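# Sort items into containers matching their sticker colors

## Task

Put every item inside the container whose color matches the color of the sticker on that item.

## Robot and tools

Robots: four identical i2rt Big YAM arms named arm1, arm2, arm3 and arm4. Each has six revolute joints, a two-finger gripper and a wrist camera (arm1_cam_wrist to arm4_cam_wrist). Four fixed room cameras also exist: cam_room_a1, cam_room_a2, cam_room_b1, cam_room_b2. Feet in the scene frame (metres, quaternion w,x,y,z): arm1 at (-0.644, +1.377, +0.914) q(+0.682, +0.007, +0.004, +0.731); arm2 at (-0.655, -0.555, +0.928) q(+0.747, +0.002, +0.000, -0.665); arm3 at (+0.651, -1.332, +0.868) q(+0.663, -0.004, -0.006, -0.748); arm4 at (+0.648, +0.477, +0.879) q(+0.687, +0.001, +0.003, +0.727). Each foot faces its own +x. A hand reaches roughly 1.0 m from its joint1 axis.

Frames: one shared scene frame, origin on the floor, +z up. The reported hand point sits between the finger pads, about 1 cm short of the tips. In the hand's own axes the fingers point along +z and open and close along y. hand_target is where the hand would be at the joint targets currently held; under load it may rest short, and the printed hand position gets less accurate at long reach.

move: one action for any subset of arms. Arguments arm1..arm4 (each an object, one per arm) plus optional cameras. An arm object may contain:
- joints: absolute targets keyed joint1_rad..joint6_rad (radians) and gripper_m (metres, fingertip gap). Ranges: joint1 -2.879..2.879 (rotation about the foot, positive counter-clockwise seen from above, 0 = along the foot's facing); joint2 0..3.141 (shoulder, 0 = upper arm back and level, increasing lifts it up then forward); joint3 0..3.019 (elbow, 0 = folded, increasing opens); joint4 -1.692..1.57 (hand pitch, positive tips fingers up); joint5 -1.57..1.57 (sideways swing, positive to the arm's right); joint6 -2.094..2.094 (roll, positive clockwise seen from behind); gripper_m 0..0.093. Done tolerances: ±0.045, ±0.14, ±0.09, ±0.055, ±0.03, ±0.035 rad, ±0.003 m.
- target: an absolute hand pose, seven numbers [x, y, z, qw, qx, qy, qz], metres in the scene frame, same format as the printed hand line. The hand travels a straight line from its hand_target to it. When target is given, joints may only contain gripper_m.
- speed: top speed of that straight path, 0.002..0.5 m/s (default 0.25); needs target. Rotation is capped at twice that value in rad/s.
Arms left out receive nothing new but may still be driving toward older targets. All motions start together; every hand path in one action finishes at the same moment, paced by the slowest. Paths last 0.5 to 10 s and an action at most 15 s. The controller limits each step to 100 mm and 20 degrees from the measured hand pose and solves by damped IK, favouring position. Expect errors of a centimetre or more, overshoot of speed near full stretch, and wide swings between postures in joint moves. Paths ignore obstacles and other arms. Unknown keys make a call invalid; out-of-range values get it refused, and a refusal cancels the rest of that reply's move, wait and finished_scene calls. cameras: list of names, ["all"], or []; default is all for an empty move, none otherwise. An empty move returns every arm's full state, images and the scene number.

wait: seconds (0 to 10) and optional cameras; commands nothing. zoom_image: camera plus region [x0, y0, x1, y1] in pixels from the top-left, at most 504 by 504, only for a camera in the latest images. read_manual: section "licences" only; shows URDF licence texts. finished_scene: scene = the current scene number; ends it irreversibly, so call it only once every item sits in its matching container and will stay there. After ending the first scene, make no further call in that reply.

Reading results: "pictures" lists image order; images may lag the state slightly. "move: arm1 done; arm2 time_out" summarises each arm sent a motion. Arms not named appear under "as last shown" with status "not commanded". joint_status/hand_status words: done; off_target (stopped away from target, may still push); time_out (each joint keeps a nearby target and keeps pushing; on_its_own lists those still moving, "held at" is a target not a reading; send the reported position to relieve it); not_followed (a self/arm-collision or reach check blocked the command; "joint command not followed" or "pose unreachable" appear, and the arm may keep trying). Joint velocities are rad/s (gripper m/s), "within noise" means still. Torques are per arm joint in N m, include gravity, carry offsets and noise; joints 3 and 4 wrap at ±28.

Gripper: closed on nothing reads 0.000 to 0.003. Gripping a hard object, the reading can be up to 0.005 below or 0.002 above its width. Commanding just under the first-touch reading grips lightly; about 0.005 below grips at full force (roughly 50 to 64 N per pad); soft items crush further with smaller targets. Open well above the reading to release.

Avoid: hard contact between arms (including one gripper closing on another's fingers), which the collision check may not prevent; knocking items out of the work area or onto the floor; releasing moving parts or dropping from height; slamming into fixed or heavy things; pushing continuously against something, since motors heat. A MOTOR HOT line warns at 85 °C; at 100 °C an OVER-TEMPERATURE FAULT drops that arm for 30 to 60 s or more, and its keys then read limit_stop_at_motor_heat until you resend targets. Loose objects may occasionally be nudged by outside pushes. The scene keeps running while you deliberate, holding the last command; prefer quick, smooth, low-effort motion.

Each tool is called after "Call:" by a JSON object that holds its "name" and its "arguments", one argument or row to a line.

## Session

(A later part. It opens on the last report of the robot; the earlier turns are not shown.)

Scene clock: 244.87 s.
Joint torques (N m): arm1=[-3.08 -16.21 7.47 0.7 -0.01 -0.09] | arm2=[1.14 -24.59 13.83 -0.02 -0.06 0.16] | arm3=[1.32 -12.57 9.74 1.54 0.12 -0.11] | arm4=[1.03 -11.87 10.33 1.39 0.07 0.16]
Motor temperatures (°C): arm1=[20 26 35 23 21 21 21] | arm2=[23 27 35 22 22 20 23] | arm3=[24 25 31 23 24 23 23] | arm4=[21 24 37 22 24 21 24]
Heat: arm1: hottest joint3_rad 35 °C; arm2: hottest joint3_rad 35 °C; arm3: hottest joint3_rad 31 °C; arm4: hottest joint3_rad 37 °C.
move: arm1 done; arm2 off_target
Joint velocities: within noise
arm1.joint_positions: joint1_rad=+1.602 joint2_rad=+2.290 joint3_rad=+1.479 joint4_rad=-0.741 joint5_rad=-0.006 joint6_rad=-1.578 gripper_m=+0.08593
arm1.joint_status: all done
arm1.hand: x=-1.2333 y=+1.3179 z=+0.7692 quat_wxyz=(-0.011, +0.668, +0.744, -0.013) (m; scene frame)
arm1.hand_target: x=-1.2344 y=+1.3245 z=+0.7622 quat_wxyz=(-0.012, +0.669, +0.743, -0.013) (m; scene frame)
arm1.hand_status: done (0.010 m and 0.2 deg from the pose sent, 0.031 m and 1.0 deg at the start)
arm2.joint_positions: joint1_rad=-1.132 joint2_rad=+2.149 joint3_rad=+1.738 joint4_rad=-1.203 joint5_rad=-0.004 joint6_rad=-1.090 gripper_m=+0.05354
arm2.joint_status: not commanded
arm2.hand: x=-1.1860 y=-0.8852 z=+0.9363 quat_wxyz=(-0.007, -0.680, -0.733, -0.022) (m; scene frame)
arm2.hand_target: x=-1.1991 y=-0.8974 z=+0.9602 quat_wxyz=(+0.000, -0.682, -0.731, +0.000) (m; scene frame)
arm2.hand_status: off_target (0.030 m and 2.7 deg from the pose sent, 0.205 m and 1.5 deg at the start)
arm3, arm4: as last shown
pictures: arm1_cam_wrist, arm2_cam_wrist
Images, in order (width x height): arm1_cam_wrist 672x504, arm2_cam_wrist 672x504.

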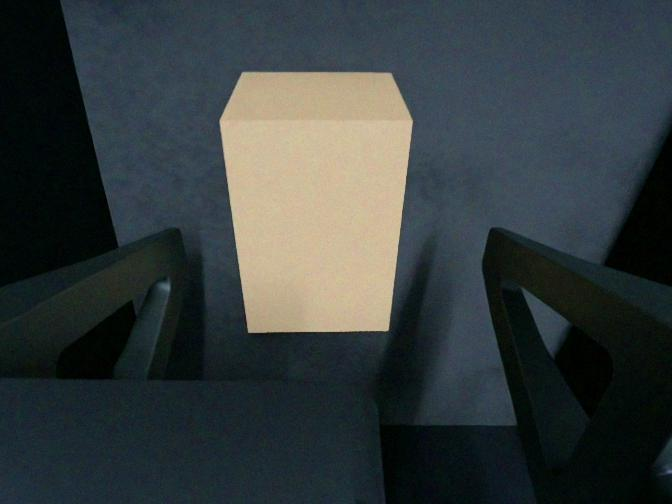

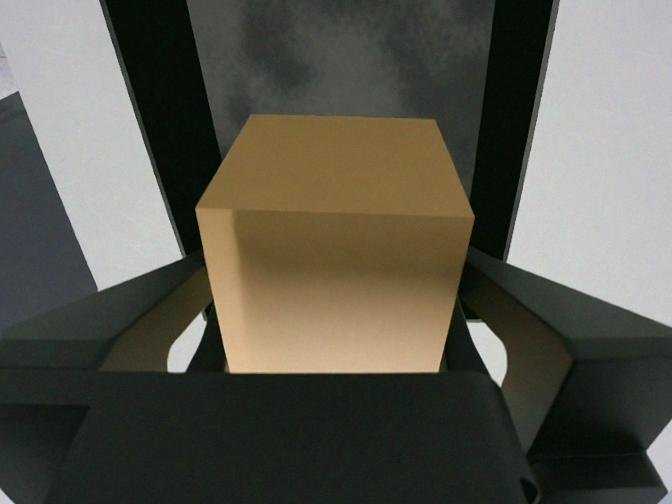

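Call:
{"name": "move", "arguments": {
  "arm1": {"target": [-1.2305, 1.3246, 0.738, 0.0115, -0.6691, -0.7431, 0.0131], "speed": 0.12},
  "arm2": {"joints": {"joint2_rad": 1.3, "joint3_rad": 1.0, "joint4_rad": 0.9}},
  "cameras": ["arm1_cam_wrist", "arm2_cam_wrist", "cam_room_b1", "cam_room_b2"]
}}

Scene clock: 255.57 s.
Joint torques (N m): arm1=[-2.73 -16.09 6.98 1.01 -0.04 -0.05] | arm2=[1.32 -12.28 10.13 3.02 0.13 0.24] | arm3=[1.26 -12.63 9.73 1.52 0.11 -0.11] | arm4=[1.49 -11.4 10.24 1.36 0.08 0.15]
Motor temperatures (°C): arm1=[20 26 35 23 21 21 21] | arm2=[23 28 35 22 22 20 24] | arm3=[24 25 31 23 24 23 23] | arm4=[21 24 37 22 24 21 24]
Heat: arm1: hottest joint3_rad 35 °C; arm2: hottest joint3_rad 35 °C; arm3: hottest joint3_rad 31 °C; arm4: hottest joint3_rad 37 °C.
move: arm1 done; arm2 done
Joint velocities: within noise
arm1.joint_positions: joint1_rad=+1.602 joint2_rad=+2.330 joint3_rad=+1.474 joint4_rad=-0.695 joint5_rad=-0.006 joint6_rad=-1.578 gripper_m=+0.08594
arm1.joint_status: not commanded
arm1.hand: x=-1.2299 y=+1.3183 z=+0.7447 quat_wxyz=(-0.011, +0.668, +0.744, -0.013) (m; scene frame)
arm1.hand_target: x=-1.2303 y=+1.3245 z=+0.7380 quat_wxyz=(-0.011, +0.669, +0.743, -0.013) (m; scene frame)
arm1.hand_status: done (0.009 m and 0.2 deg from the pose sent, 0.032 m and 0.2 deg at the start)
arm2.joint_positions: joint1_rad=-1.132 joint2_rad=+1.304 joint3_rad=+1.015 joint4_rad=+0.876 joint5_rad=-0.004 joint6_rad=-1.090 gripper_m=+0.05342
arm2.joint_status: all done
arm2.hand: x=-1.1319 y=-0.8526 z=+1.4688 quat_wxyz=(+0.232, -0.320, -0.349, +0.850) (m; scene frame)
arm2.hand_target: x=-1.1267 y=-0.8529 z=+1.4669 quat_wxyz=(+0.226, -0.318, -0.343, +0.854) (m; scene frame)
arm2.hand_status: not commanded
arm3, arm4: as last shown
pictures: arm1_cam_wrist, arm2_cam_wrist, cam_room_b1, cam_room_b2
Images, in order (width x height): arm1_cam_wrist 672x504, arm2_cam_wrist 672x504, cam_room_b1 672x504, cam_room_b2 672x504.

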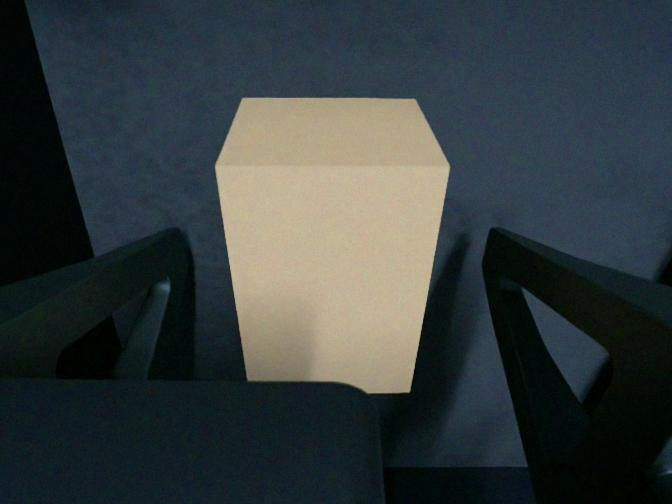

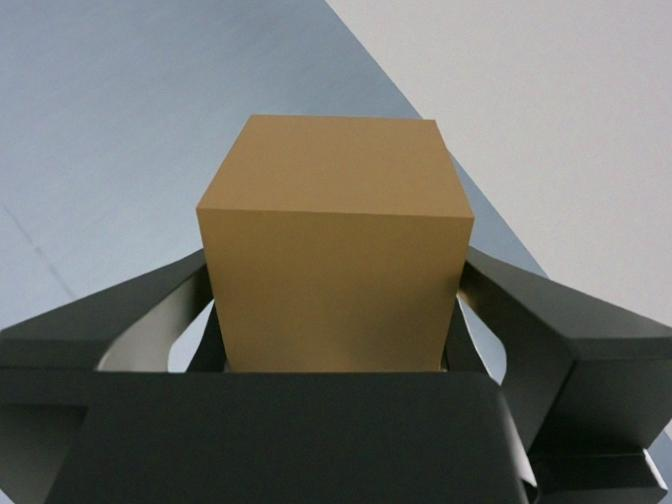

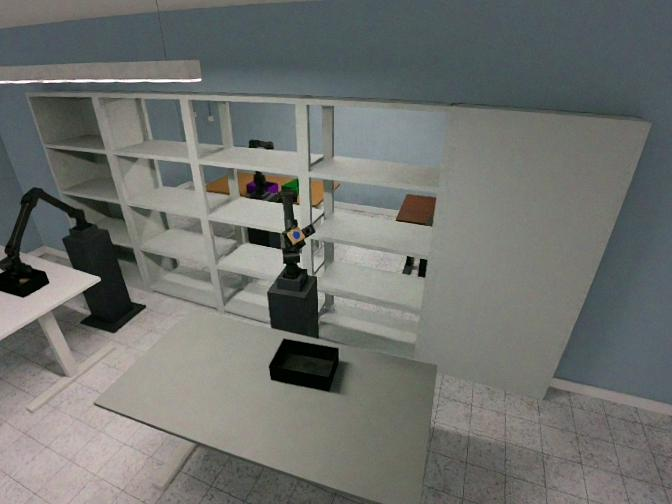

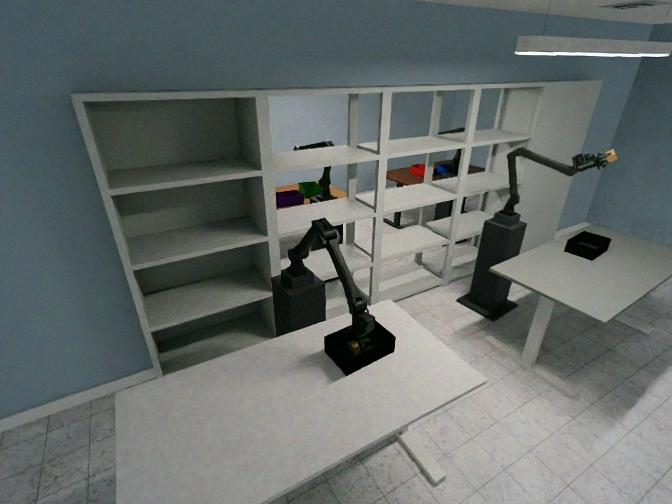

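Call:
{"name": "zoom_image", "arguments": {
  "camera": "cam_room_b1",
  "region": [270, 215, 325, 260]
}}

Call:
{"name": "move", "arguments": {
  "arm1": {"joints": {"gripper_m": 0.036}},
  "cameras": ["arm1_cam_wrist"]
}}

Scaled by 9.164.

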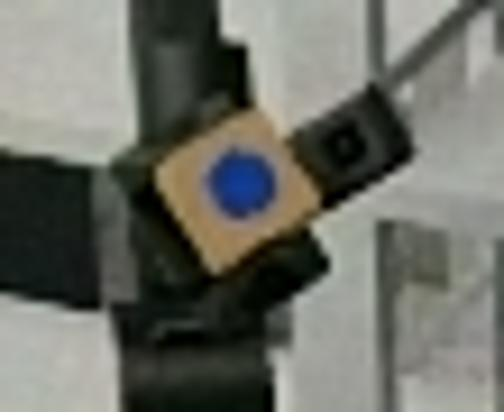

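Scene clock: 258.93 s.
Joint torques (N m): arm1=[-2.37 -16.44 6.93 0.9 -0.04 -0.07] | arm2=[1.2 -12.45 10.13 2.99 0.13 0.23] | arm3=[1.14 -12.51 9.78 1.51 0.11 -0.11] | arm4=[1.03 -11.93 10.26 1.36 0.09 0.15]
Motor temperatures (°C): arm1=[20 27 34 23 21 21 21] | arm2=[23 28 35 22 22 20 24] | arm3=[24 25 31 23 24 23 23] | arm4=[21 24 37 22 24 21 24]
Heat: arm1: hottest joint3_rad 34 °C; arm2: hottest joint3_rad 35 °C; arm3: hottest joint3_rad 31 °C; arm4: hottest joint3_rad 37 °C.
move: arm1 off_target
Joint velocities: within noise
arm1.joint_positions: joint1_rad=+1.602 joint2_rad=+2.330 joint3_rad=+1.474 joint4_rad=-0.693 joint5_rad=-0.006 joint6_rad=-1.579 gripper_m=+0.04400
arm1.joint_status: gripper_m off_target (ended at +0.04403, target +0.03600)
arm1.hand: x=-1.2306 y=+1.3183 z=+0.7447 quat_wxyz=(-0.012, +0.668, +0.744, -0.014) (m; scene frame)
arm1.hand_target: x=-1.2304 y=+1.3244 z=+0.7380 quat_wxyz=(-0.011, +0.669, +0.743, -0.013) (m; scene frame)
arm1.hand_status: not commanded
arm2: as last shown
arm3.joint_positions: joint1_rad=+1.649 joint2_rad=+1.307 joint3_rad=+1.061 joint4_rad=-0.737 joint5_rad=-0.002 joint6_rad=+0.006 gripper_m=+0.09006
arm3.joint_status: not commanded
arm3.hand: x=+1.1471 y=-1.3502 z=+1.0829 quat_wxyz=(-0.291, -0.021, -0.957, +0.011) (m; scene frame)
arm3.hand_target: x=+1.1490 y=-1.3499 z=+1.0911 quat_wxyz=(-0.302, -0.018, -0.953, +0.013) (m; scene frame)
arm3.hand_status: not commanded
arm4.joint_positions: joint1_rad=-1.404 joint2_rad=+1.295 joint3_rad=+1.046 joint4_rad=-0.742 joint5_rad=+0.000 joint6_rad=-0.012 gripper_m=+0.09012
arm4.joint_status: not commanded
arm4.hand: x=+1.1271 y=+0.5860 z=+1.0884 quat_wxyz=(-0.282, +0.113, -0.952, -0.029) (m; scene frame)
arm4.hand_target: x=+1.1350 y=+0.5900 z=+1.0992 quat_wxyz=(-0.297, +0.109, -0.948, -0.033) (m; scene frame)
arm4.hand_status: not commanded
pictures: arm1_cam_wrist
Images, in order (width x height): arm1_cam_wrist 672x504.

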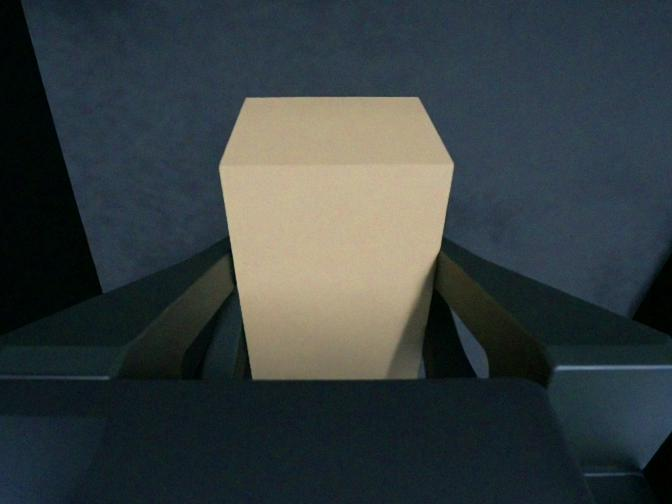

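Call:
{"name": "move", "arguments": {
  "arm1": {"target": [-1.224, 1.318, 0.96, 0.0115, -0.6691, -0.7431, 0.0131], "speed": 0.2},
  "arm2": {"joints": {"joint1_rad": 0.913, "joint2_rad": 0.862, "joint3_rad": 1.03, "joint4_rad": -1.54, "joint5_rad": 0, "joint6_rad": 0}},
  "arm3": {"joints": {"joint1_rad": 0.941}},
  "cameras": ["arm2_cam_wrist", "arm3_cam_wrist"]
}}

Call:
{"name": "move", "arguments": {
  "arm1": {"joints": {"joint1_rad": 1.05, "joint2_rad": 1.3, "joint3_rad": 1.0, "joint4_rad": 0.9}},
  "cameras": ["arm1_cam_wrist", "cam_room_b2", "cam_room_b1"]
}}

Scene clock: 277.93 s.
Joint torques (N m): arm1=[-1.73 -16.03 13.2 -0.05 -0.02 0.04] | arm2=[1.03 -5.66 12.16 0.64 0.12 0.21] | arm3=[0.85 -12.45 9.78 1.48 -0.01 -0.1] | arm4=[1.08 -11.11 10.45 1.46 0.08 0.14]
Motor temperatures (°C): arm1=[20 27 34 23 21 21 22] | arm2=[23 28 34 22 22 20 24] | arm3=[24 25 31 23 24 23 23] | arm4=[21 24 37 22 24 21 24]
Heat: arm1: hottest joint3_rad 34 °C; arm2: hottest joint3_rad 34 °C; arm3: hottest joint3_rad 31 °C; arm4: hottest joint3_rad 37 °C.
move: arm1 off_target; arm2 done; arm3 done
Joint velocities: within noise
arm1.joint_positions: joint1_rad=+1.602 joint2_rad=+1.992 joint3_rad=+1.481 joint4_rad=-1.091 joint5_rad=-0.006 joint6_rad=-1.579 gripper_m=+0.04400
arm1.joint_status: not commanded
arm1.hand: x=-1.2045 y=+1.3201 z=+0.9365 quat_wxyz=(+0.006, +0.668, +0.744, +0.005) (m; scene frame)
arm1.hand_target: x=-1.2229 y=+1.3180 z=+0.9602 quat_wxyz=(-0.011, +0.669, +0.743, -0.013) (m; scene frame)
arm1.hand_status: off_target (0.031 m and 2.9 deg from the pose sent, 0.215 m and 0.2 deg at the start)
arm2.joint_positions: joint1_rad=+0.910 joint2_rad=+0.874 joint3_rad=+1.015 joint4_rad=-1.528 joint5_rad=-0.003 joint6_rad=-0.015 gripper_m=+0.05354
arm2.joint_status: all done
arm2.hand: x=-0.4378 y=-0.6877 z=+1.2025 quat_wxyz=(-0.089, -0.260, -0.961, +0.022) (m; scene frame)
arm2.hand_target: x=-0.4395 y=-0.6865 z=+1.2112 quat_wxyz=(-0.096, -0.266, -0.959, +0.025) (m; scene frame)
arm2.hand_status: not commanded
arm3.joint_positions: joint1_rad=+0.945 joint2_rad=+1.307 joint3_rad=+1.061 joint4_rad=-0.737 joint5_rad=+0.001 joint6_rad=+0.005 gripper_m=+0.09006
arm3.joint_status: all done
arm3.hand: x=+1.0150 y=-1.6665 z=+1.0871 quat_wxyz=(-0.273, -0.350, -0.889, +0.111) (m; scene frame)
arm3.hand_target: x=+1.0152 y=-1.6689 z=+1.0954 quat_wxyz=(-0.283, -0.347, -0.886, +0.116) (m; scene frame)
arm3.hand_status: not commanded
arm4: as last shown
pictures: arm2_cam_wrist, arm3_cam_wrist
Images, in order (width x height): arm2_cam_wrist 672x504, arm3_cam_wrist 672x504.

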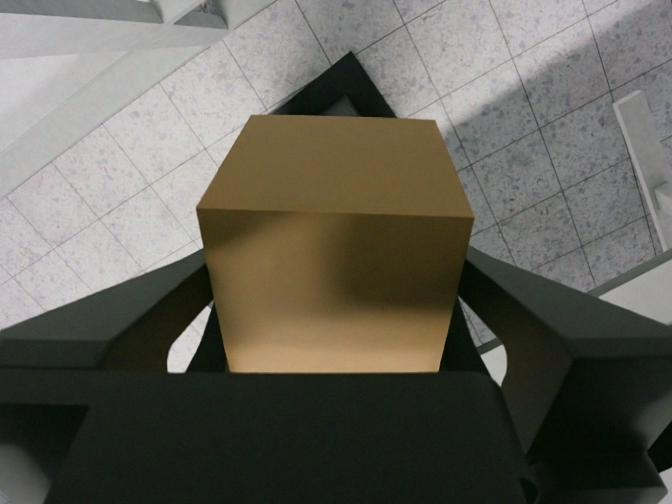

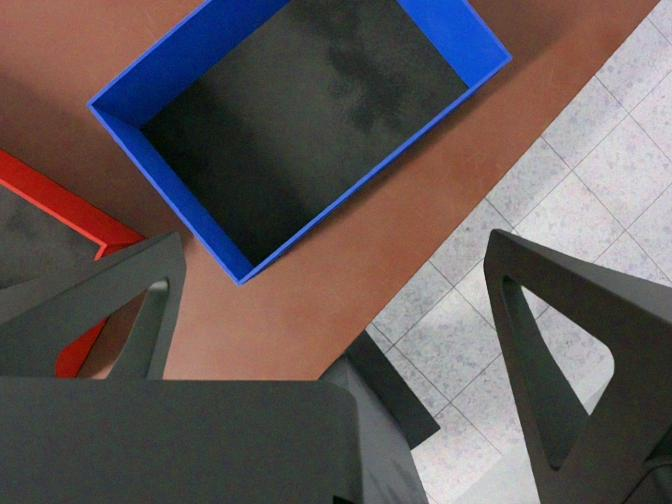

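Scene clock: 279.87 s.
Joint torques (N m): arm1=[-1.26 -7.47 11.06 2.13 -0.01 0.14] | arm2=[1.03 -5.66 12.16 0.62 0.13 0.21] | arm3=[0.79 -12.51 9.83 1.52 0 -0.1] | arm4=[1.49 -11.52 10.21 1.37 0.08 0.15]
Motor temperatures (°C): arm1=[20 27 34 23 21 21 22] | arm2=[23 27 34 22 22 20 24] | arm3=[24 25 31 23 24 23 23] | arm4=[21 24 37 22 24 21 24]
Heat: arm1: hottest joint3_rad 34 °C; arm2: hottest joint3_rad 34 °C; arm3: hottest joint3_rad 31 °C; arm4: hottest joint3_rad 37 °C.
move: arm1 done
Joint velocities: within noise
arm1.joint_positions: joint1_rad=+1.041 joint2_rad=+1.301 joint3_rad=+1.001 joint4_rad=+0.880 joint5_rad=-0.003 joint6_rad=-1.579 gripper_m=+0.04412
arm1.joint_status: all done
arm1.hand: x=-1.1359 y=+1.6247 z=+1.4589 quat_wxyz=(-0.752, +0.398, +0.248, -0.464) (m; scene frame)
arm1.hand_target: x=-1.1353 y=+1.6183 z=+1.4633 quat_wxyz=(-0.753, +0.389, +0.245, -0.472) (m; scene frame)
arm1.hand_status: not commanded
arm2, arm3, arm4: as last shown
arm2.hand: x=-0.4378 y=-0.6877 z=+1.2025 quat_wxyz=(-0.089, -0.261, -0.961, +0.022) (m; scene frame)
pictures: arm1_cam_wrist, cam_room_b1, cam_room_b2
Images, in order (width x height): arm1_cam_wrist 672x504, cam_room_b1 672x504, cam_room_b2 672x504.

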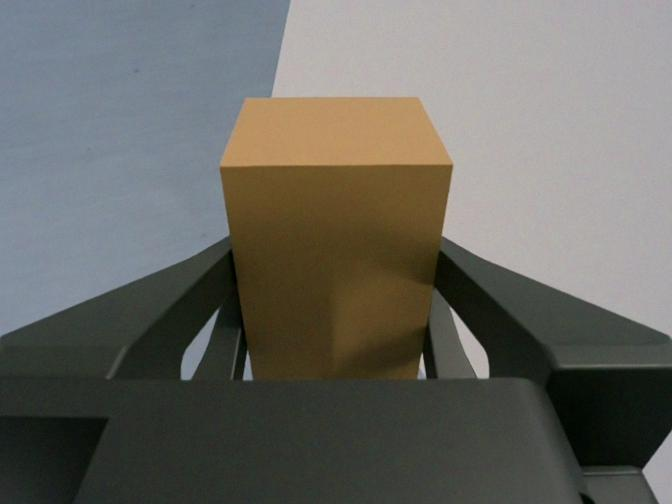

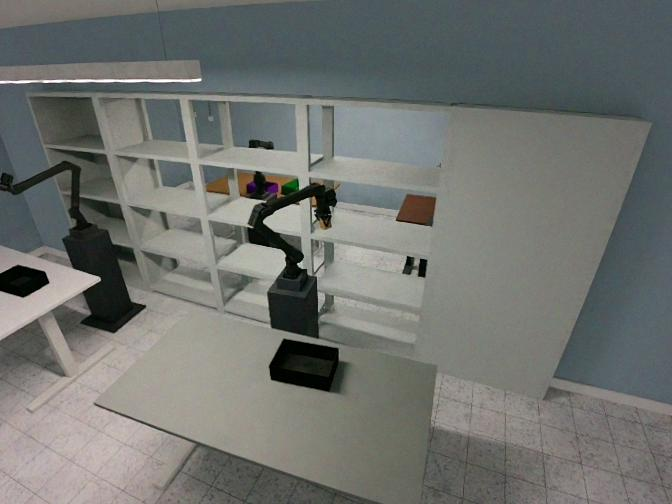

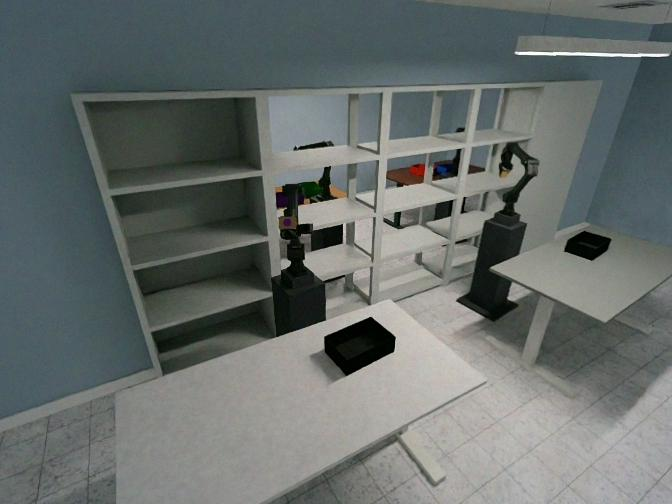

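Call:
{"name": "zoom_image", "arguments": {
  "camera": "cam_room_b2",
  "region": [265, 200, 325, 250]
}}

Call:
{"name": "move", "arguments": {
  "arm1": {"joints": {"joint1_rad": -2.286, "joint2_rad": 0.862, "joint3_rad": 1.03, "joint4_rad": -1.54, "joint5_rad": 0, "joint6_rad": 0}},
  "arm2": {"target": [-0.4236, -0.694, 1.09, 0.0840, 0.2662, 0.9600, -0.0233]},
  "arm3": {"joints": {"joint2_rad": 0.84, "joint3_rad": 1.03, "joint4_rad": -1.54}},
  "arm4": {"joints": {"joint2_rad": 0.862, "joint3_rad": 1.03, "joint4_rad": -1.3}},
  "cameras": ["arm1_cam_wrist", "arm2_cam_wrist"]
}}

Scaled by 8.400.

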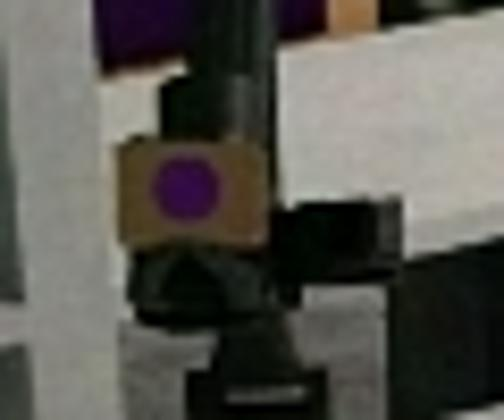

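Scene clock: 286.97 s.
Joint torques (N m): arm1=[-2.49 -2.55 13.34 0.39 -0.09 0.12] | arm2=[1.49 -4.95 10.62 1.74 0.16 0.21] | arm3=[0.97 -2.49 9.31 0.16 0.01 -0.11] | arm4=[1.2 -3.49 9.7 0.35 0.1 0.14]
Motor temperatures (°C): arm1=[20 27 34 23 21 21 22] | arm2=[23 27 35 22 22 20 24] | arm3=[24 25 31 23 24 23 23] | arm4=[21 24 37 22 24 21 24]
Heat: arm1: hottest joint3_rad 34 °C; arm2: hottest joint3_rad 35 °C; arm3: hottest joint3_rad 31 °C; arm4: hottest joint3_rad 37 °C.
move: arm1 done; arm2 done; arm3 done; arm4 done
Joint velocities: within noise
arm1.joint_positions: joint1_rad=-2.281 joint2_rad=+0.876 joint3_rad=+1.001 joint4_rad=-1.531 joint5_rad=+0.002 joint6_rad=-0.006 gripper_m=+0.04417
arm1.joint_status: all done
arm1.hand: x=-0.4388 y=+1.2257 z=+1.1785 quat_wxyz=(-0.070, -0.311, -0.947, +0.028) (m; scene frame)
arm1.hand_target: x=-0.4382 y=+1.2242 z=+1.1934 quat_wxyz=(-0.086, -0.316, -0.944, +0.033) (m; scene frame)
arm1.hand_status: not commanded
arm2.joint_positions: joint1_rad=+0.912 joint2_rad=+0.930 joint3_rad=+0.753 joint4_rad=-1.230 joint5_rad=+0.001 joint6_rad=-0.008 gripper_m=+0.05354
arm2.joint_status: not commanded
arm2.hand: x=-0.4276 y=-0.6937 z=+1.0911 quat_wxyz=(-0.079, -0.263, -0.961, +0.021) (m; scene frame)
arm2.hand_target: x=-0.4237 y=-0.6940 z=+1.0900 quat_wxyz=(-0.084, -0.266, -0.960, +0.023) (m; scene frame)
arm2.hand_status: done (0.004 m and 0.7 deg from the pose sent, 0.114 m and 0.9 deg at the start)
arm3.joint_positions: joint1_rad=+0.945 joint2_rad=+0.835 joint3_rad=+1.028 joint4_rad=-1.532 joint5_rad=+0.001 joint6_rad=+0.005 gripper_m=+0.09006
arm3.joint_status: all done
arm3.hand: x=+0.8335 y=-1.4977 z=+1.1589 quat_wxyz=(-0.111, -0.364, -0.924, +0.048) (m; scene frame)
arm3.hand_target: x=+0.8324 y=-1.4977 z=+1.1581 quat_wxyz=(-0.105, -0.363, -0.924, +0.046) (m; scene frame)
arm3.hand_status: not commanded
arm4.joint_positions: joint1_rad=-1.404 joint2_rad=+0.853 joint3_rad=+1.020 joint4_rad=-1.288 joint5_rad=+0.000 joint6_rad=-0.012 gripper_m=+0.09012
arm4.joint_status: all done
arm4.hand: x=+0.9502 y=+0.5461 z=+1.1780 quat_wxyz=(-0.219, +0.115, -0.969, -0.022) (m; scene frame)
arm4.hand_target: x=+0.9503 y=+0.5475 z=+1.1791 quat_wxyz=(-0.214, +0.111, -0.970, -0.023) (m; scene frame)
arm4.hand_status: not commanded
pictures: arm1_cam_wrist, arm2_cam_wrist
Images, in order (width x height): arm1_cam_wrist 672x504, arm2_cam_wrist 672x504.

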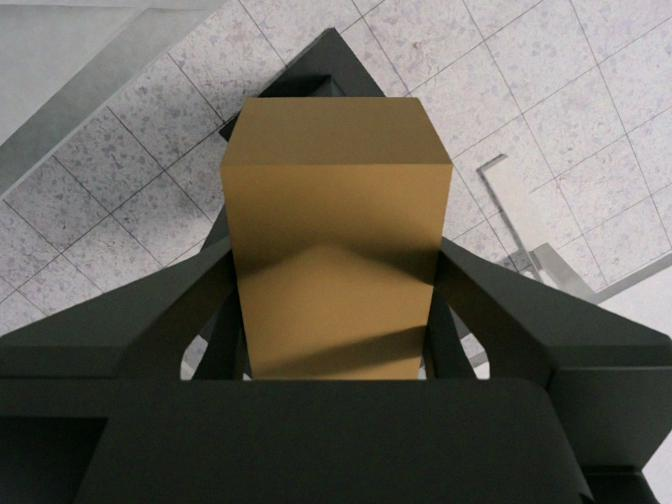

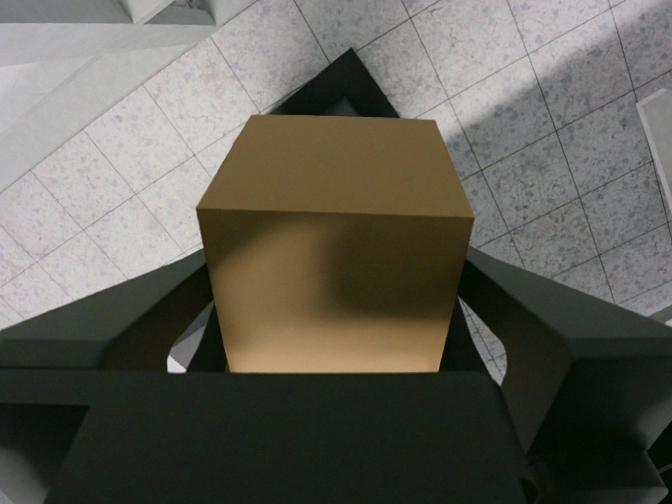

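Call:
{"name": "move", "arguments": {
  "arm1": {"target": [-0.424, 1.212, 1.090, 0.0827, 0.3153, 0.9450, -0.0276]},
  "arm2": {"target": [-0.015, -0.939, 1.095, 0.0840, 0.2662, 0.9600, -0.0233], "speed": 0.2},
  "arm3": {"joints": {"joint1_rad": -1.964}},
  "arm4": {"joints": {"joint1_rad": 0.941}},
  "cameras": ["arm1_cam_wrist", "arm2_cam_wrist"]
}}

Scene clock: 316.00 s.
Joint torques (N m): arm1=[-2.73 -1.38 10.91 1.33 -0.03 0] | arm2=[1.2 -23.59 16.23 0.57 0.14 0.16] | arm3=[0.62 -3.55 9.28 0.06 -0.07 -0.1] | arm4=[0.97 -3.19 9.63 0.34 0.13 0.16]
Motor temperatures (°C): arm1=[20 25 36 23 21 21 22] | arm2=[23 26 36 22 22 20 24] | arm3=[24 24 31 23 24 23 23] | arm4=[21 23 36 22 24 21 24]
Heat: arm1: hottest joint3_rad 36 °C; arm2: hottest joint3_rad 36 °C; arm3: hottest joint3_rad 31 °C; arm4: hottest joint3_rad 36 °C.
move: arm1 done; arm2 off_target; arm3 done; arm4 done
Joint velocities: arm1=[within noise] | arm2=[0.005 -0.005 -0.046 0.007 -0.007 0.037 0] | arm3=[within noise] | arm4=[within noise]
arm1.joint_positions: joint1_rad=-2.282 joint2_rad=+0.914 joint3_rad=+0.788 joint4_rad=-1.265 joint5_rad=-0.007 joint6_rad=-0.006 gripper_m=+0.04417
arm1.joint_status: not commanded
arm1.hand: x=-0.4263 y=+1.2171 z=+1.0899 quat_wxyz=(-0.078, -0.311, -0.947, +0.026) (m; scene frame)
arm1.hand_target: x=-0.4240 y=+1.2121 z=+1.0900 quat_wxyz=(-0.083, -0.315, -0.945, +0.028) (m; scene frame)
arm1.hand_status: done (0.006 m and 0.8 deg from the pose sent, 0.091 m and 1.6 deg at the start)
arm2.joint_positions: joint1_rad=+0.912 joint2_rad=+2.256 joint3_rad=+2.328 joint4_rad=-1.486 joint5_rad=+0.001 joint6_rad=-0.008 gripper_m=+0.05354
arm2.joint_status: not commanded
arm2.hand: x=-0.0271 y=-0.9349 z=+1.0909 quat_wxyz=(-0.076, -0.263, -0.962, +0.020) (m; scene frame)
arm2.hand_target: x=-0.0158 y=-0.9386 z=+1.0948 quat_wxyz=(-0.085, -0.266, -0.960, +0.024) (m; scene frame)
arm2.hand_status: off_target (0.013 m and 1.1 deg from the pose sent, 0.480 m and 0.7 deg at the start)
arm3.joint_positions: joint1_rad=-1.954 joint2_rad=+0.840 joint3_rad=+1.028 joint4_rad=-1.532 joint5_rad=+0.002 joint6_rad=+0.005 gripper_m=+0.09006
arm3.joint_status: all done
arm3.hand: x=+0.4316 y=-1.2059 z=+1.1532 quat_wxyz=(+0.023, -0.962, +0.251, +0.107) (m; scene frame)
arm3.hand_target: x=+0.4341 y=-1.2048 z=+1.1536 quat_wxyz=(+0.022, -0.962, +0.253, +0.104) (m; scene frame)
arm3.hand_status: not commanded
arm4.joint_positions: joint1_rad=+0.940 joint2_rad=+0.857 joint3_rad=+1.020 joint4_rad=-1.288 joint5_rad=-0.002 joint6_rad=-0.011 gripper_m=+0.09012
arm4.joint_status: all done
arm4.hand: x=+0.3900 y=+0.6465 z=+1.1792 quat_wxyz=(-0.061, +0.936, -0.272, -0.214) (m; scene frame)
arm4.hand_target: x=+0.3901 y=+0.6464 z=+1.1815 quat_wxyz=(-0.059, +0.936, -0.277, -0.211) (m; scene frame)
arm4.hand_status: not commanded
pictures: arm1_cam_wrist, arm2_cam_wrist
Images, in order (width x height): arm1_cam_wrist 672x504, arm2_cam_wrist 672x504.

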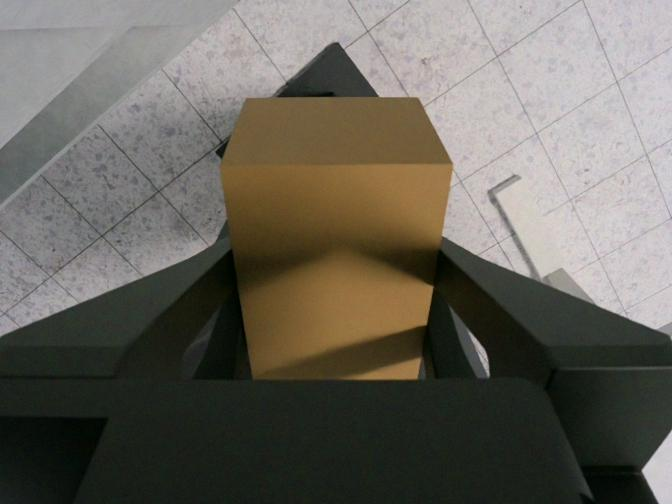

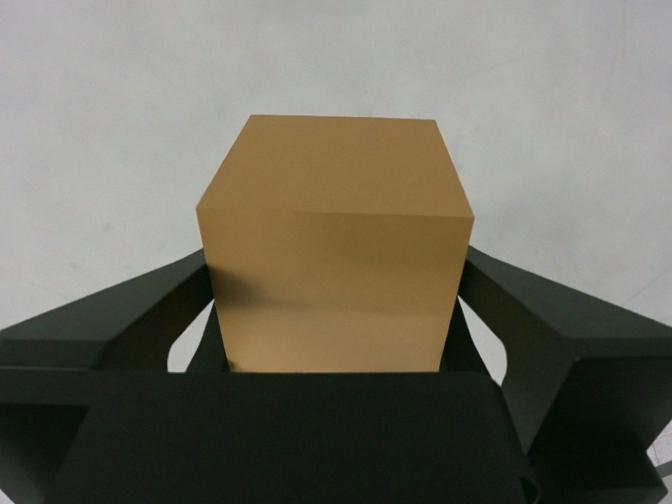

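Call:
{"name": "move", "arguments": {
  "arm1": {"target": [-0.060, 0.940, 1.092, 0.0166, 0.3165, 0.9485, -0.0055], "speed": 0.2},
  "arm2": {"target": [-0.030, -0.932, 1.055, 0.0168, 0.2672, 0.9635, -0.0047], "speed": 0.1},
  "arm3": {"target": [0.392, -1.181, 1.10, 0.0648, -0.9351, 0.2419, 0.2505]},
  "arm4": {"target": [0.372, 0.658, 1.10, 0.0836, -0.9057, 0.2986, 0.2888]},
  "cameras": ["arm1_cam_wrist", "arm2_cam_wrist"]
}}

Scene clock: 348.07 s.
Joint torques (N m): arm1=[-2.32 -20.66 16.27 0.16 0.04 0.07] | arm2=[0.79 -23.36 16.12 0.25 0.12 0.15] | arm3=[0.73 -3.84 9.14 1.61 0.12 -0.13] | arm4=[1.73 -4.6 9.17 1.57 0.22 0.15]
Motor temperatures (°C): arm1=[20 25 36 23 21 21 22] | arm2=[23 29 39 22 22 20 25] | arm3=[24 24 30 23 24 23 23] | arm4=[21 22 36 22 24 21 24]
Heat: arm1: hottest joint3_rad 36 °C; arm2: hottest joint3_rad 39 °C; arm3: hottest joint3_rad 30 °C; arm4: hottest joint3_rad 36 °C.
move: arm1 off_target; arm2 off_target; arm3 done; arm4 done
Joint velocities: within noise
arm1.joint_positions: joint1_rad=-2.282 joint2_rad=+2.327 joint3_rad=+2.468 joint4_rad=-1.686 joint5_rad=-0.007 joint6_rad=-0.006 gripper_m=+0.04417
arm1.joint_status: not commanded
arm1.hand: x=-0.0678 y=+0.9486 z=+1.0691 quat_wxyz=(-0.006, -0.313, -0.950, +0.002) (m; scene frame)
arm1.hand_target: x=-0.0613 y=+0.9411 z=+1.0918 quat_wxyz=(-0.030, -0.316, -0.948, +0.010) (m; scene frame)
arm1.hand_status: off_target (0.026 m and 1.4 deg from the pose sent, 0.459 m and 7.5 deg at the start; a joint's target at an end of its range on 21 of 92 steps)
arm2.joint_positions: joint1_rad=+0.912 joint2_rad=+2.324 joint3_rad=+2.363 joint4_rad=-1.589 joint5_rad=+0.001 joint6_rad=-0.008 gripper_m=+0.05354
arm2.joint_status: not commanded
arm2.hand: x=-0.0411 y=-0.9263 z=+1.0554 quat_wxyz=(-0.011, -0.264, -0.964, +0.001) (m; scene frame)
arm2.hand_target: x=-0.0308 y=-0.9317 z=+1.0548 quat_wxyz=(-0.018, -0.267, -0.963, +0.005) (m; scene frame)
arm2.hand_status: off_target (0.013 m and 0.9 deg from the pose sent, 0.036 m and 7.0 deg at the start)
arm3.joint_positions: joint1_rad=-1.954 joint2_rad=+0.757 joint3_rad=+0.782 joint4_rad=-1.083 joint5_rad=+0.005 joint6_rad=-0.003 gripper_m=+0.09006
arm3.joint_status: not commanded
arm3.hand: x=+0.3914 y=-1.1839 z=+1.0988 quat_wxyz=(+0.060, -0.938, +0.242, +0.243) (m; scene frame)
arm3.hand_target: x=+0.3920 y=-1.1810 z=+1.1000 quat_wxyz=(+0.065, -0.935, +0.242, +0.250) (m; scene frame)
arm3.hand_status: done (0.003 m and 1.1 deg from the pose sent, 0.071 m and 17.5 deg at the start)
arm4.joint_positions: joint1_rad=+0.945 joint2_rad=+0.815 joint3_rad=+0.733 joint4_rad=-0.911 joint5_rad=+0.023 joint6_rad=+0.052 gripper_m=+0.09012
arm4.joint_status: not commanded
arm4.hand: x=+0.3753 y=+0.6584 z=+1.0935 quat_wxyz=(-0.081, +0.911, -0.297, -0.274) (m; scene frame)
arm4.hand_target: x=+0.3721 y=+0.6580 z=+1.1001 quat_wxyz=(-0.083, +0.906, -0.299, -0.289) (m; scene frame)
arm4.hand_status: done (0.007 m and 1.8 deg from the pose sent, 0.082 m and 10.2 deg at the start)
pictures: arm1_cam_wrist, arm2_cam_wrist
Images, in order (width x height): arm1_cam_wrist 672x504, arm2_cam_wrist 672x504.

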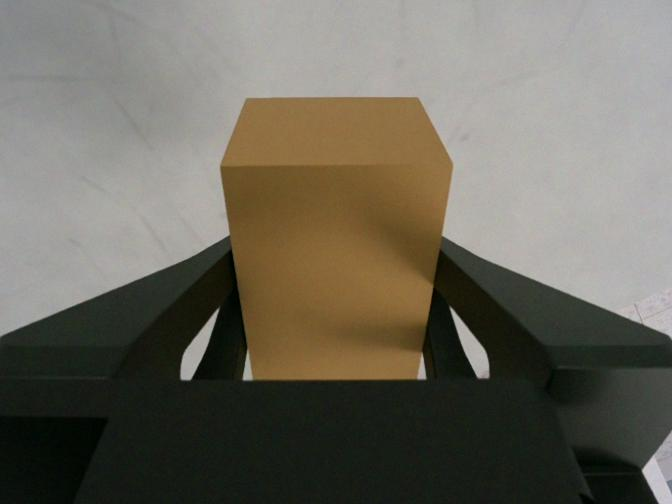

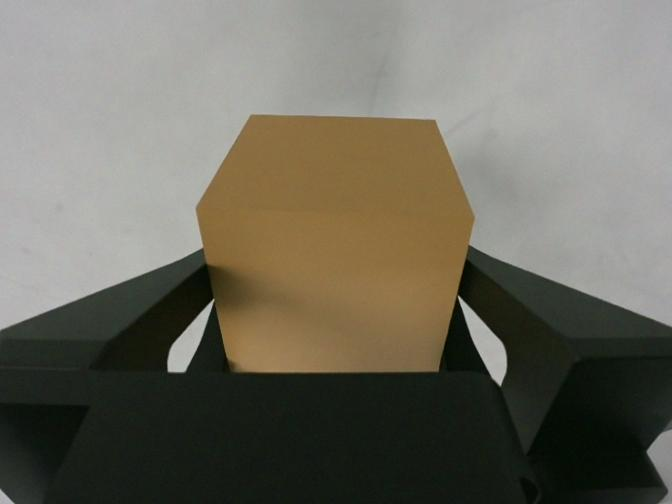

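Call:
{"name": "move", "arguments": {
  "arm1": {"target": [-0.062, 0.9415, 1.050, 0.0166, 0.3165, 0.9485, -0.0055], "speed": 0.1},
  "arm2": {"target": [-0.030, -0.932, 1.037, 0.0168, 0.2672, 0.9635, -0.0047], "speed": 0.08}
}}

Call:
{"name": "move", "arguments": {
  "arm1": {"target": [-0.062, 0.9415, 1.038, 0.0166, 0.3165, 0.9485, -0.0055], "speed": 0.05},
  "arm2": {"target": [-0.030, -0.932, 1.028, 0.0168, 0.2672, 0.9635, -0.0047], "speed": 0.05},
  "cameras": ["arm1_cam_wrist", "arm2_cam_wrist"]
}}

Scene clock: 356.47 s.
Joint torques (N m): arm1=[-2.32 -21.54 11.19 0.94 0.02 0.09] | arm2=[0.97 -23.53 12.11 1.33 0.11 0.15] | arm3=[0.85 -3.78 9.11 1.65 0.11 -0.12] | arm4=[1.61 -5.25 9.24 1.55 0.25 0.19]
Motor temperatures (°C): arm1=[20 26 37 23 21 21 23] | arm2=[23 28 41 22 22 20 25] | arm3=[24 24 30 23 24 23 23] | arm4=[21 22 36 22 24 21 24]
Heat: arm1: hottest joint3_rad 37 °C; arm2: hottest joint3_rad 41 °C; arm3: hottest joint3_rad 30 °C; arm4: hottest joint3_rad 36 °C.
move: arm1 done; arm2 off_target
Joint velocities: within noise
arm1.joint_positions: joint1_rad=-2.282 joint2_rad=+2.328 joint3_rad=+2.422 joint4_rad=-1.629 joint5_rad=-0.007 joint6_rad=-0.006 gripper_m=+0.04417
arm1.joint_status: not commanded
arm1.hand: x=-0.0643 y=+0.9458 z=+1.0510 quat_wxyz=(-0.010, -0.313, -0.950, +0.004) (m; scene frame)
arm1.hand_target: x=-0.0620 y=+0.9417 z=+1.0499 quat_wxyz=(-0.016, -0.316, -0.948, +0.005) (m; scene frame)
arm1.hand_status: done (0.005 m and 0.9 deg from the pose sent, 0.021 m and 1.4 deg at the start)
arm2.joint_positions: joint1_rad=+0.912 joint2_rad=+2.324 joint3_rad=+2.363 joint4_rad=-1.570 joint5_rad=+0.001 joint6_rad=-0.008 gripper_m=+0.05354
arm2.joint_status: not commanded
arm2.hand: x=-0.0371 y=-0.9287 z=+1.0556 quat_wxyz=(-0.020, -0.264, -0.964, +0.004) (m; scene frame)
arm2.hand_target: x=-0.0307 y=-0.9317 z=+1.0370 quat_wxyz=(-0.017, -0.267, -0.963, +0.005) (m; scene frame)
arm2.hand_status: off_target (0.020 m and 0.5 deg from the pose sent, 0.022 m and 0.9 deg at the start)
arm3, arm4: as last shown
pictures: none

Scene clock: 357.43 s.
Joint torques (N m): arm1=[-2.37 -21.42 10.69 0.98 0 0.06] | arm2=[0.91 -23.71 10.14 1.42 0.11 0.14] | arm3=[0.79 -3.84 9.17 1.62 0.11 -0.11] | arm4=[1.2 -5.13 9.17 1.48 0.19 0.16]
Motor temperatures (°C): arm1=[20 26 37 23 21 21 23] | arm2=[23 28 41 22 22 20 25] | arm3=[24 24 30 23 24 23 23] | arm4=[21 22 36 22 24 21 24]
Heat: arm1: hottest joint3_rad 37 °C; arm2: hottest joint3_rad 41 °C; arm3: hottest joint3_rad 30 °C; arm4: hottest joint3_rad 36 °C.
move: arm1 done; arm2 off_target
Joint velocities: within noise
arm1.joint_positions: joint1_rad=-2.282 joint2_rad=+2.328 joint3_rad=+2.388 joint4_rad=-1.595 joint5_rad=-0.007 joint6_rad=-0.006 gripper_m=+0.04417
arm1.joint_status: not commanded
arm1.hand: x=-0.0637 y=+0.9452 z=+1.0379 quat_wxyz=(-0.010, -0.313, -0.950, +0.004) (m; scene frame)
arm1.hand_target: x=-0.0620 y=+0.9416 z=+1.0379 quat_wxyz=(-0.016, -0.316, -0.948, +0.005) (m; scene frame)
arm1.hand_status: done (0.004 m and 0.9 deg from the pose sent, 0.014 m and 0.9 deg at the start)
arm2.joint_positions: joint1_rad=+0.912 joint2_rad=+2.324 joint3_rad=+2.363 joint4_rad=-1.547 joint5_rad=+0.001 joint6_rad=-0.008 gripper_m=+0.05354
arm2.joint_status: not commanded
arm2.hand: x=-0.0323 y=-0.9316 z=+1.0558 quat_wxyz=(-0.031, -0.264, -0.964, +0.007) (m; scene frame)
arm2.hand_target: x=-0.0309 y=-0.9316 z=+1.0282 quat_wxyz=(-0.017, -0.267, -0.963, +0.005) (m; scene frame)
arm2.hand_status: off_target (0.028 m and 1.7 deg from the pose sent, 0.029 m and 0.5 deg at the start)
arm3, arm4: as last shown
pictures: arm1_cam_wrist, arm2_cam_wrist
Images, in order (width x height): arm1_cam_wrist 672x504, arm2_cam_wrist 672x504.

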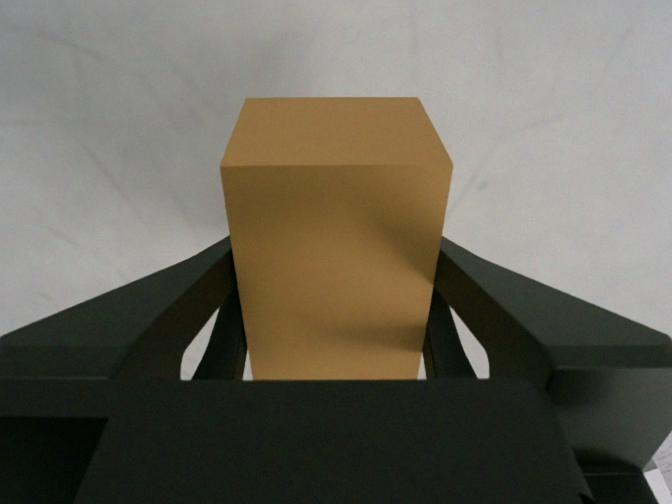

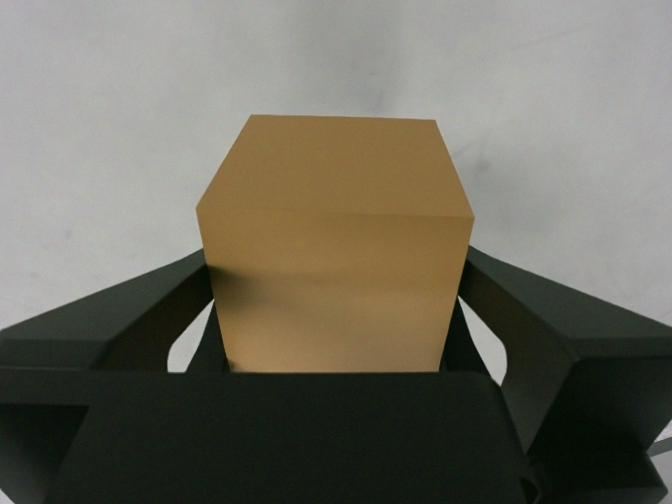

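Call:
{"name": "move", "arguments": {
  "arm1": {"target": [-0.062, 0.9415, 1.027, 0.0166, 0.3165, 0.9485, -0.0055], "speed": 0.05},
  "arm2": {"target": [-0.031, -0.932, 1.018, 0.0168, 0.2672, 0.9635, -0.0047], "speed": 0.05}
}}

Scene clock: 362.97 s.
Joint torques (N m): arm1=[-1.85 -21.48 10.69 0.9 -0.01 0.12] | arm2=[0.91 -24 9.87 1.42 0.12 0.14] | arm3=[0.73 -3.78 9.17 1.61 0.11 -0.13] | arm4=[1.2 -5.3 9.21 1.48 0.23 0.18]
Motor temperatures (°C): arm1=[20 26 37 23 21 21 23] | arm2=[23 28 40 22 22 20 25] | arm3=[24 24 30 23 24 23 23] | arm4=[21 22 36 22 24 21 24]
Heat: arm1: hottest joint3_rad 37 °C; arm2: hottest joint3_rad 40 °C; arm3: hottest joint3_rad 30 °C; arm4: hottest joint3_rad 36 °C.
move: arm1 done; arm2 off_target
Joint velocities: within noise
arm1.joint_positions: joint1_rad=-2.282 joint2_rad=+2.328 joint3_rad=+2.357 joint4_rad=-1.565 joint5_rad=-0.007 joint6_rad=-0.006 gripper_m=+0.04417
arm1.joint_status: not commanded
arm1.hand: x=-0.0637 y=+0.9451 z=+1.0259 quat_wxyz=(-0.010, -0.313, -0.950, +0.003) (m; scene frame)
arm1.hand_target: x=-0.0620 y=+0.9416 z=+1.0270 quat_wxyz=(-0.016, -0.316, -0.948, +0.005) (m; scene frame)
arm1.hand_status: done (0.004 m and 1.0 deg from the pose sent, 0.012 m and 0.9 deg at the start)
arm2.joint_positions: joint1_rad=+0.912 joint2_rad=+2.324 joint3_rad=+2.336 joint4_rad=-1.519 joint5_rad=+0.001 joint6_rad=-0.008 gripper_m=+0.05354
arm2.joint_status: not commanded
arm2.hand: x=-0.0319 y=-0.9318 z=+1.0454 quat_wxyz=(-0.031, -0.264, -0.964, +0.007) (m; scene frame)
arm2.hand_target: x=-0.0318 y=-0.9316 z=+1.0182 quat_wxyz=(-0.017, -0.267, -0.963, +0.005) (m; scene frame)
arm2.hand_status: off_target (0.027 m and 1.7 deg from the pose sent, 0.038 m and 1.7 deg at the start)
arm3, arm4: as last shown
pictures: none

Call:
{"name": "move", "arguments": {
  "arm1": {"target": [-0.062, 0.9415, 1.019, 0.0166, 0.3165, 0.9485, -0.0055], "speed": 0.05},
  "arm2": {"target": [-0.034, -0.930, 1.009, 0, 0.2672, 0.9637, 0], "speed": 0.05}
}}

Call:
{"name": "move", "arguments": {
  "arm1": {"target": [-0.062, 0.9415, 1.013, 0.0166, 0.3165, 0.9485, -0.0055], "speed": 0.05},
  "arm2": {"target": [-0.034, -0.930, 1.002, 0, 0.2672, 0.9637, 0], "speed": 0.05}
}}

Scene clock: 369.47 s.
Joint torques (N m): arm1=[-2.02 -20.84 10.69 0.91 -0.01 0.1] | arm2=[0.91 -24.06 11.64 0.27 0.12 0.13] | arm3=[0.67 -3.84 9.16 1.62 0.11 -0.12] | arm4=[1.03 -4.84 9.26 1.43 0.22 0.16]
Motor temperatures (°C): arm1=[20 26 37 23 21 21 23] | arm2=[23 28 39 22 22 20 25] | arm3=[24 24 29 23 24 23 23] | arm4=[21 22 35 22 24 21 24]
Heat: arm1: hottest joint3_rad 37 °C; arm2: hottest joint3_rad 39 °C; arm3: hottest joint3_rad 29 °C; arm4: hottest joint3_rad 35 °C.
move: arm1 done; arm2 off_target
Joint velocities: within noise
arm1.joint_positions: joint1_rad=-2.282 joint2_rad=+2.328 joint3_rad=+2.336 joint4_rad=-1.543 joint5_rad=-0.007 joint6_rad=-0.006 gripper_m=+0.04417
arm1.joint_status: not commanded
arm1.hand: x=-0.0637 y=+0.9450 z=+1.0179 quat_wxyz=(-0.010, -0.313, -0.950, +0.004) (m; scene frame)
arm1.hand_target: x=-0.0619 y=+0.9416 z=+1.0189 quat_wxyz=(-0.017, -0.316, -0.948, +0.005) (m; scene frame)
arm1.hand_status: done (0.004 m and 0.9 deg from the pose sent, 0.008 m and 0.9 deg at the start)
arm2.joint_positions: joint1_rad=+0.912 joint2_rad=+2.348 joint3_rad=+2.336 joint4_rad=-1.524 joint5_rad=+0.001 joint6_rad=-0.008 gripper_m=+0.05354
arm2.joint_status: not commanded
arm2.hand: x=-0.0334 y=-0.9308 z=+1.0283 quat_wxyz=(-0.017, -0.264, -0.964, +0.003) (m; scene frame)
arm2.hand_target: x=-0.0345 y=-0.9299 z=+1.0092 quat_wxyz=(+0.000, -0.267, -0.964, +0.000) (m; scene frame)
arm2.hand_status: off_target (0.019 m and 2.0 deg from the pose sent, 0.037 m and 3.7 deg at the start)
arm3, arm4: as last shown
pictures: none

Scene clock: 370.43 s.
Joint torques (N m): arm1=[-2.26 -21.54 9.88 1.1 0 0.05] | arm2=[0.85 -23.88 10.18 0.98 0.12 0.14] | arm3=[0.67 -3.9 9.13 1.63 0.11 -0.13] | arm4=[1.44 -4.72 9.22 1.57 0.25 0.15]
Motor temperatures (°C): arm1=[20 26 36 23 21 21 23] | arm2=[23 28 39 22 22 20 25] | arm3=[24 24 29 23 24 23 23] | arm4=[21 22 35 22 24 21 24]
Heat: arm1: hottest joint3_rad 36 °C; arm2: hottest joint3_rad 39 °C; arm3: hottest joint3_rad 29 °C; arm4: hottest joint3_rad 35 °C.
move: arm1 done; arm2 off_target
Joint velocities: within noise
arm1.joint_positions: joint1_rad=-2.282 joint2_rad=+2.328 joint3_rad=+2.328 joint4_rad=-1.532 joint5_rad=-0.007 joint6_rad=-0.006 gripper_m=+0.04417
arm1.joint_status: not commanded
arm1.hand: x=-0.0629 y=+0.9444 z=+1.0152 quat_wxyz=(-0.012, -0.313, -0.950, +0.004) (m; scene frame)
arm1.hand_target: x=-0.0620 y=+0.9416 z=+1.0129 quat_wxyz=(-0.016, -0.316, -0.948, +0.005) (m; scene frame)
arm1.hand_status: done (0.004 m and 0.7 deg from the pose sent, 0.006 m and 0.9 deg at the start)
arm2.joint_positions: joint1_rad=+0.912 joint2_rad=+2.348 joint3_rad=+2.336 joint4_rad=-1.524 joint5_rad=+0.001 joint6_rad=-0.008 gripper_m=+0.05354
arm2.joint_status: not commanded
arm2.hand: x=-0.0334 y=-0.9308 z=+1.0283 quat_wxyz=(-0.017, -0.264, -0.964, +0.003) (m; scene frame)
arm2.hand_target: x=-0.0347 y=-0.9297 z=+1.0023 quat_wxyz=(+0.000, -0.267, -0.964, +0.000) (m; scene frame)
arm2.hand_status: off_target (0.026 m and 2.0 deg from the pose sent, 0.026 m and 2.0 deg at the start)
arm3, arm4: as last shown
pictures: none

Call:
{"name": "move", "arguments": {
  "arm1": {"target": [-0.062, 0.9415, 1.006, 0.0166, 0.3165, 0.9485, -0.0055], "speed": 0.05},
  "arm2": {"target": [-0.034, -0.930, 0.996, 0, 0.2672, 0.9637, 0], "speed": 0.05}
}}

Call:
{"name": "move", "arguments": {
  "arm1": {"target": [-0.062, 0.9415, 1.000, 0.0166, 0.3165, 0.9485, -0.0055], "speed": 0.05},
  "arm2": {"target": [-0.034, -0.930, 0.990, 0, 0.2672, 0.9637, 0], "speed": 0.05}
}}

Scene clock: 377.17 s.
Joint torques (N m): arm1=[-2.32 -21.25 9.18 1.54 0.01 0.11] | arm2=[0.85 -23.94 9.46 1.4 0.11 0.14] | arm3=[0.79 -3.84 9.1 1.61 0.12 -0.13] | arm4=[1.32 -5.01 9.16 1.47 0.22 0.14]
Motor temperatures (°C): arm1=[20 26 36 23 21 21 23] | arm2=[23 28 38 22 22 20 25] | arm3=[24 24 29 23 24 23 23] | arm4=[21 22 35 22 24 21 24]
Heat: arm1: hottest joint3_rad 36 °C; arm2: hottest joint3_rad 38 °C; arm3: hottest joint3_rad 29 °C; arm4: hottest joint3_rad 35 °C.
move: arm1 done; arm2 off_target
Joint velocities: within noise
arm1.joint_positions: joint1_rad=-2.282 joint2_rad=+2.325 joint3_rad=+2.320 joint4_rad=-1.524 joint5_rad=-0.007 joint6_rad=-0.006 gripper_m=+0.04417
arm1.joint_status: not commanded
arm1.hand: x=-0.0630 y=+0.9445 z=+1.0144 quat_wxyz=(-0.013, -0.313, -0.950, +0.005) (m; scene frame)
arm1.hand_target: x=-0.0621 y=+0.9417 z=+1.0061 quat_wxyz=(-0.016, -0.316, -0.949, +0.005) (m; scene frame)
arm1.hand_status: done (0.009 m and 0.6 deg from the pose sent, 0.010 m and 0.7 deg at the start)
arm2.joint_positions: joint1_rad=+0.912 joint2_rad=+2.348 joint3_rad=+2.331 joint4_rad=-1.519 joint5_rad=+0.001 joint6_rad=-0.008 gripper_m=+0.05354
arm2.joint_status: not commanded
arm2.hand: x=-0.0334 y=-0.9308 z=+1.0265 quat_wxyz=(-0.017, -0.264, -0.964, +0.003) (m; scene frame)
arm2.hand_target: x=-0.0349 y=-0.9296 z=+0.9965 quat_wxyz=(+0.000, -0.267, -0.964, +0.000) (m; scene frame)
arm2.hand_status: off_target (0.030 m and 2.0 deg from the pose sent, 0.032 m and 2.0 deg at the start)
arm3, arm4: as last shown
pictures: none

Scene clock: 378.13 s.
Joint torques (N m): arm1=[-1.85 -20.37 9.16 1.61 -0.03 0.06] | arm2=[0.97 -23.82 8.53 1.87 0.11 0.14] | arm3=[0.73 -4.01 9.13 1.59 0.12 -0.12] | arm4=[1.14 -4.54 9.25 1.5 0.23 0.17]
Motor temperatures (°C): arm1=[20 26 36 23 21 21 23] | arm2=[23 28 38 22 22 20 25] | arm3=[24 24 29 23 24 23 23] | arm4=[21 22 35 22 24 21 24]
Heat: arm1: hottest joint3_rad 36 °C; arm2: hottest joint3_rad 38 °C; arm3: hottest joint3_rad 29 °C; arm4: hottest joint3_rad 35 °C.
move: arm1 off_target; arm2 off_target
Joint velocities: within noise
arm1.joint_positions: joint1_rad=-2.282 joint2_rad=+2.318 joint3_rad=+2.307 joint4_rad=-1.512 joint5_rad=-0.007 joint6_rad=-0.006 gripper_m=+0.04417
arm1.joint_status: not commanded
arm1.hand: x=-0.0630 y=+0.9445 z=+1.0144 quat_wxyz=(-0.016, -0.313, -0.950, +0.006) (m; scene frame)
arm1.hand_target: x=-0.0622 y=+0.9418 z=+1.0002 quat_wxyz=(-0.016, -0.316, -0.949, +0.005) (m; scene frame)
arm1.hand_status: off_target (0.015 m and 0.5 deg from the pose sent, 0.015 m and 0.6 deg at the start)
arm2.joint_positions: joint1_rad=+0.912 joint2_rad=+2.348 joint3_rad=+2.328 joint4_rad=-1.516 joint5_rad=+0.001 joint6_rad=-0.008 gripper_m=+0.05354
arm2.joint_status: not commanded
arm2.hand: x=-0.0335 y=-0.9307 z=+1.0253 quat_wxyz=(-0.017, -0.264, -0.964, +0.003) (m; scene frame)
arm2.hand_target: x=-0.0353 y=-0.9294 z=+0.9906 quat_wxyz=(+0.000, -0.267, -0.964, +0.000) (m; scene frame)
arm2.hand_status: off_target (0.035 m and 2.0 deg from the pose sent, 0.036 m and 2.0 deg at the start)
arm3, arm4: as last shown
pictures: none


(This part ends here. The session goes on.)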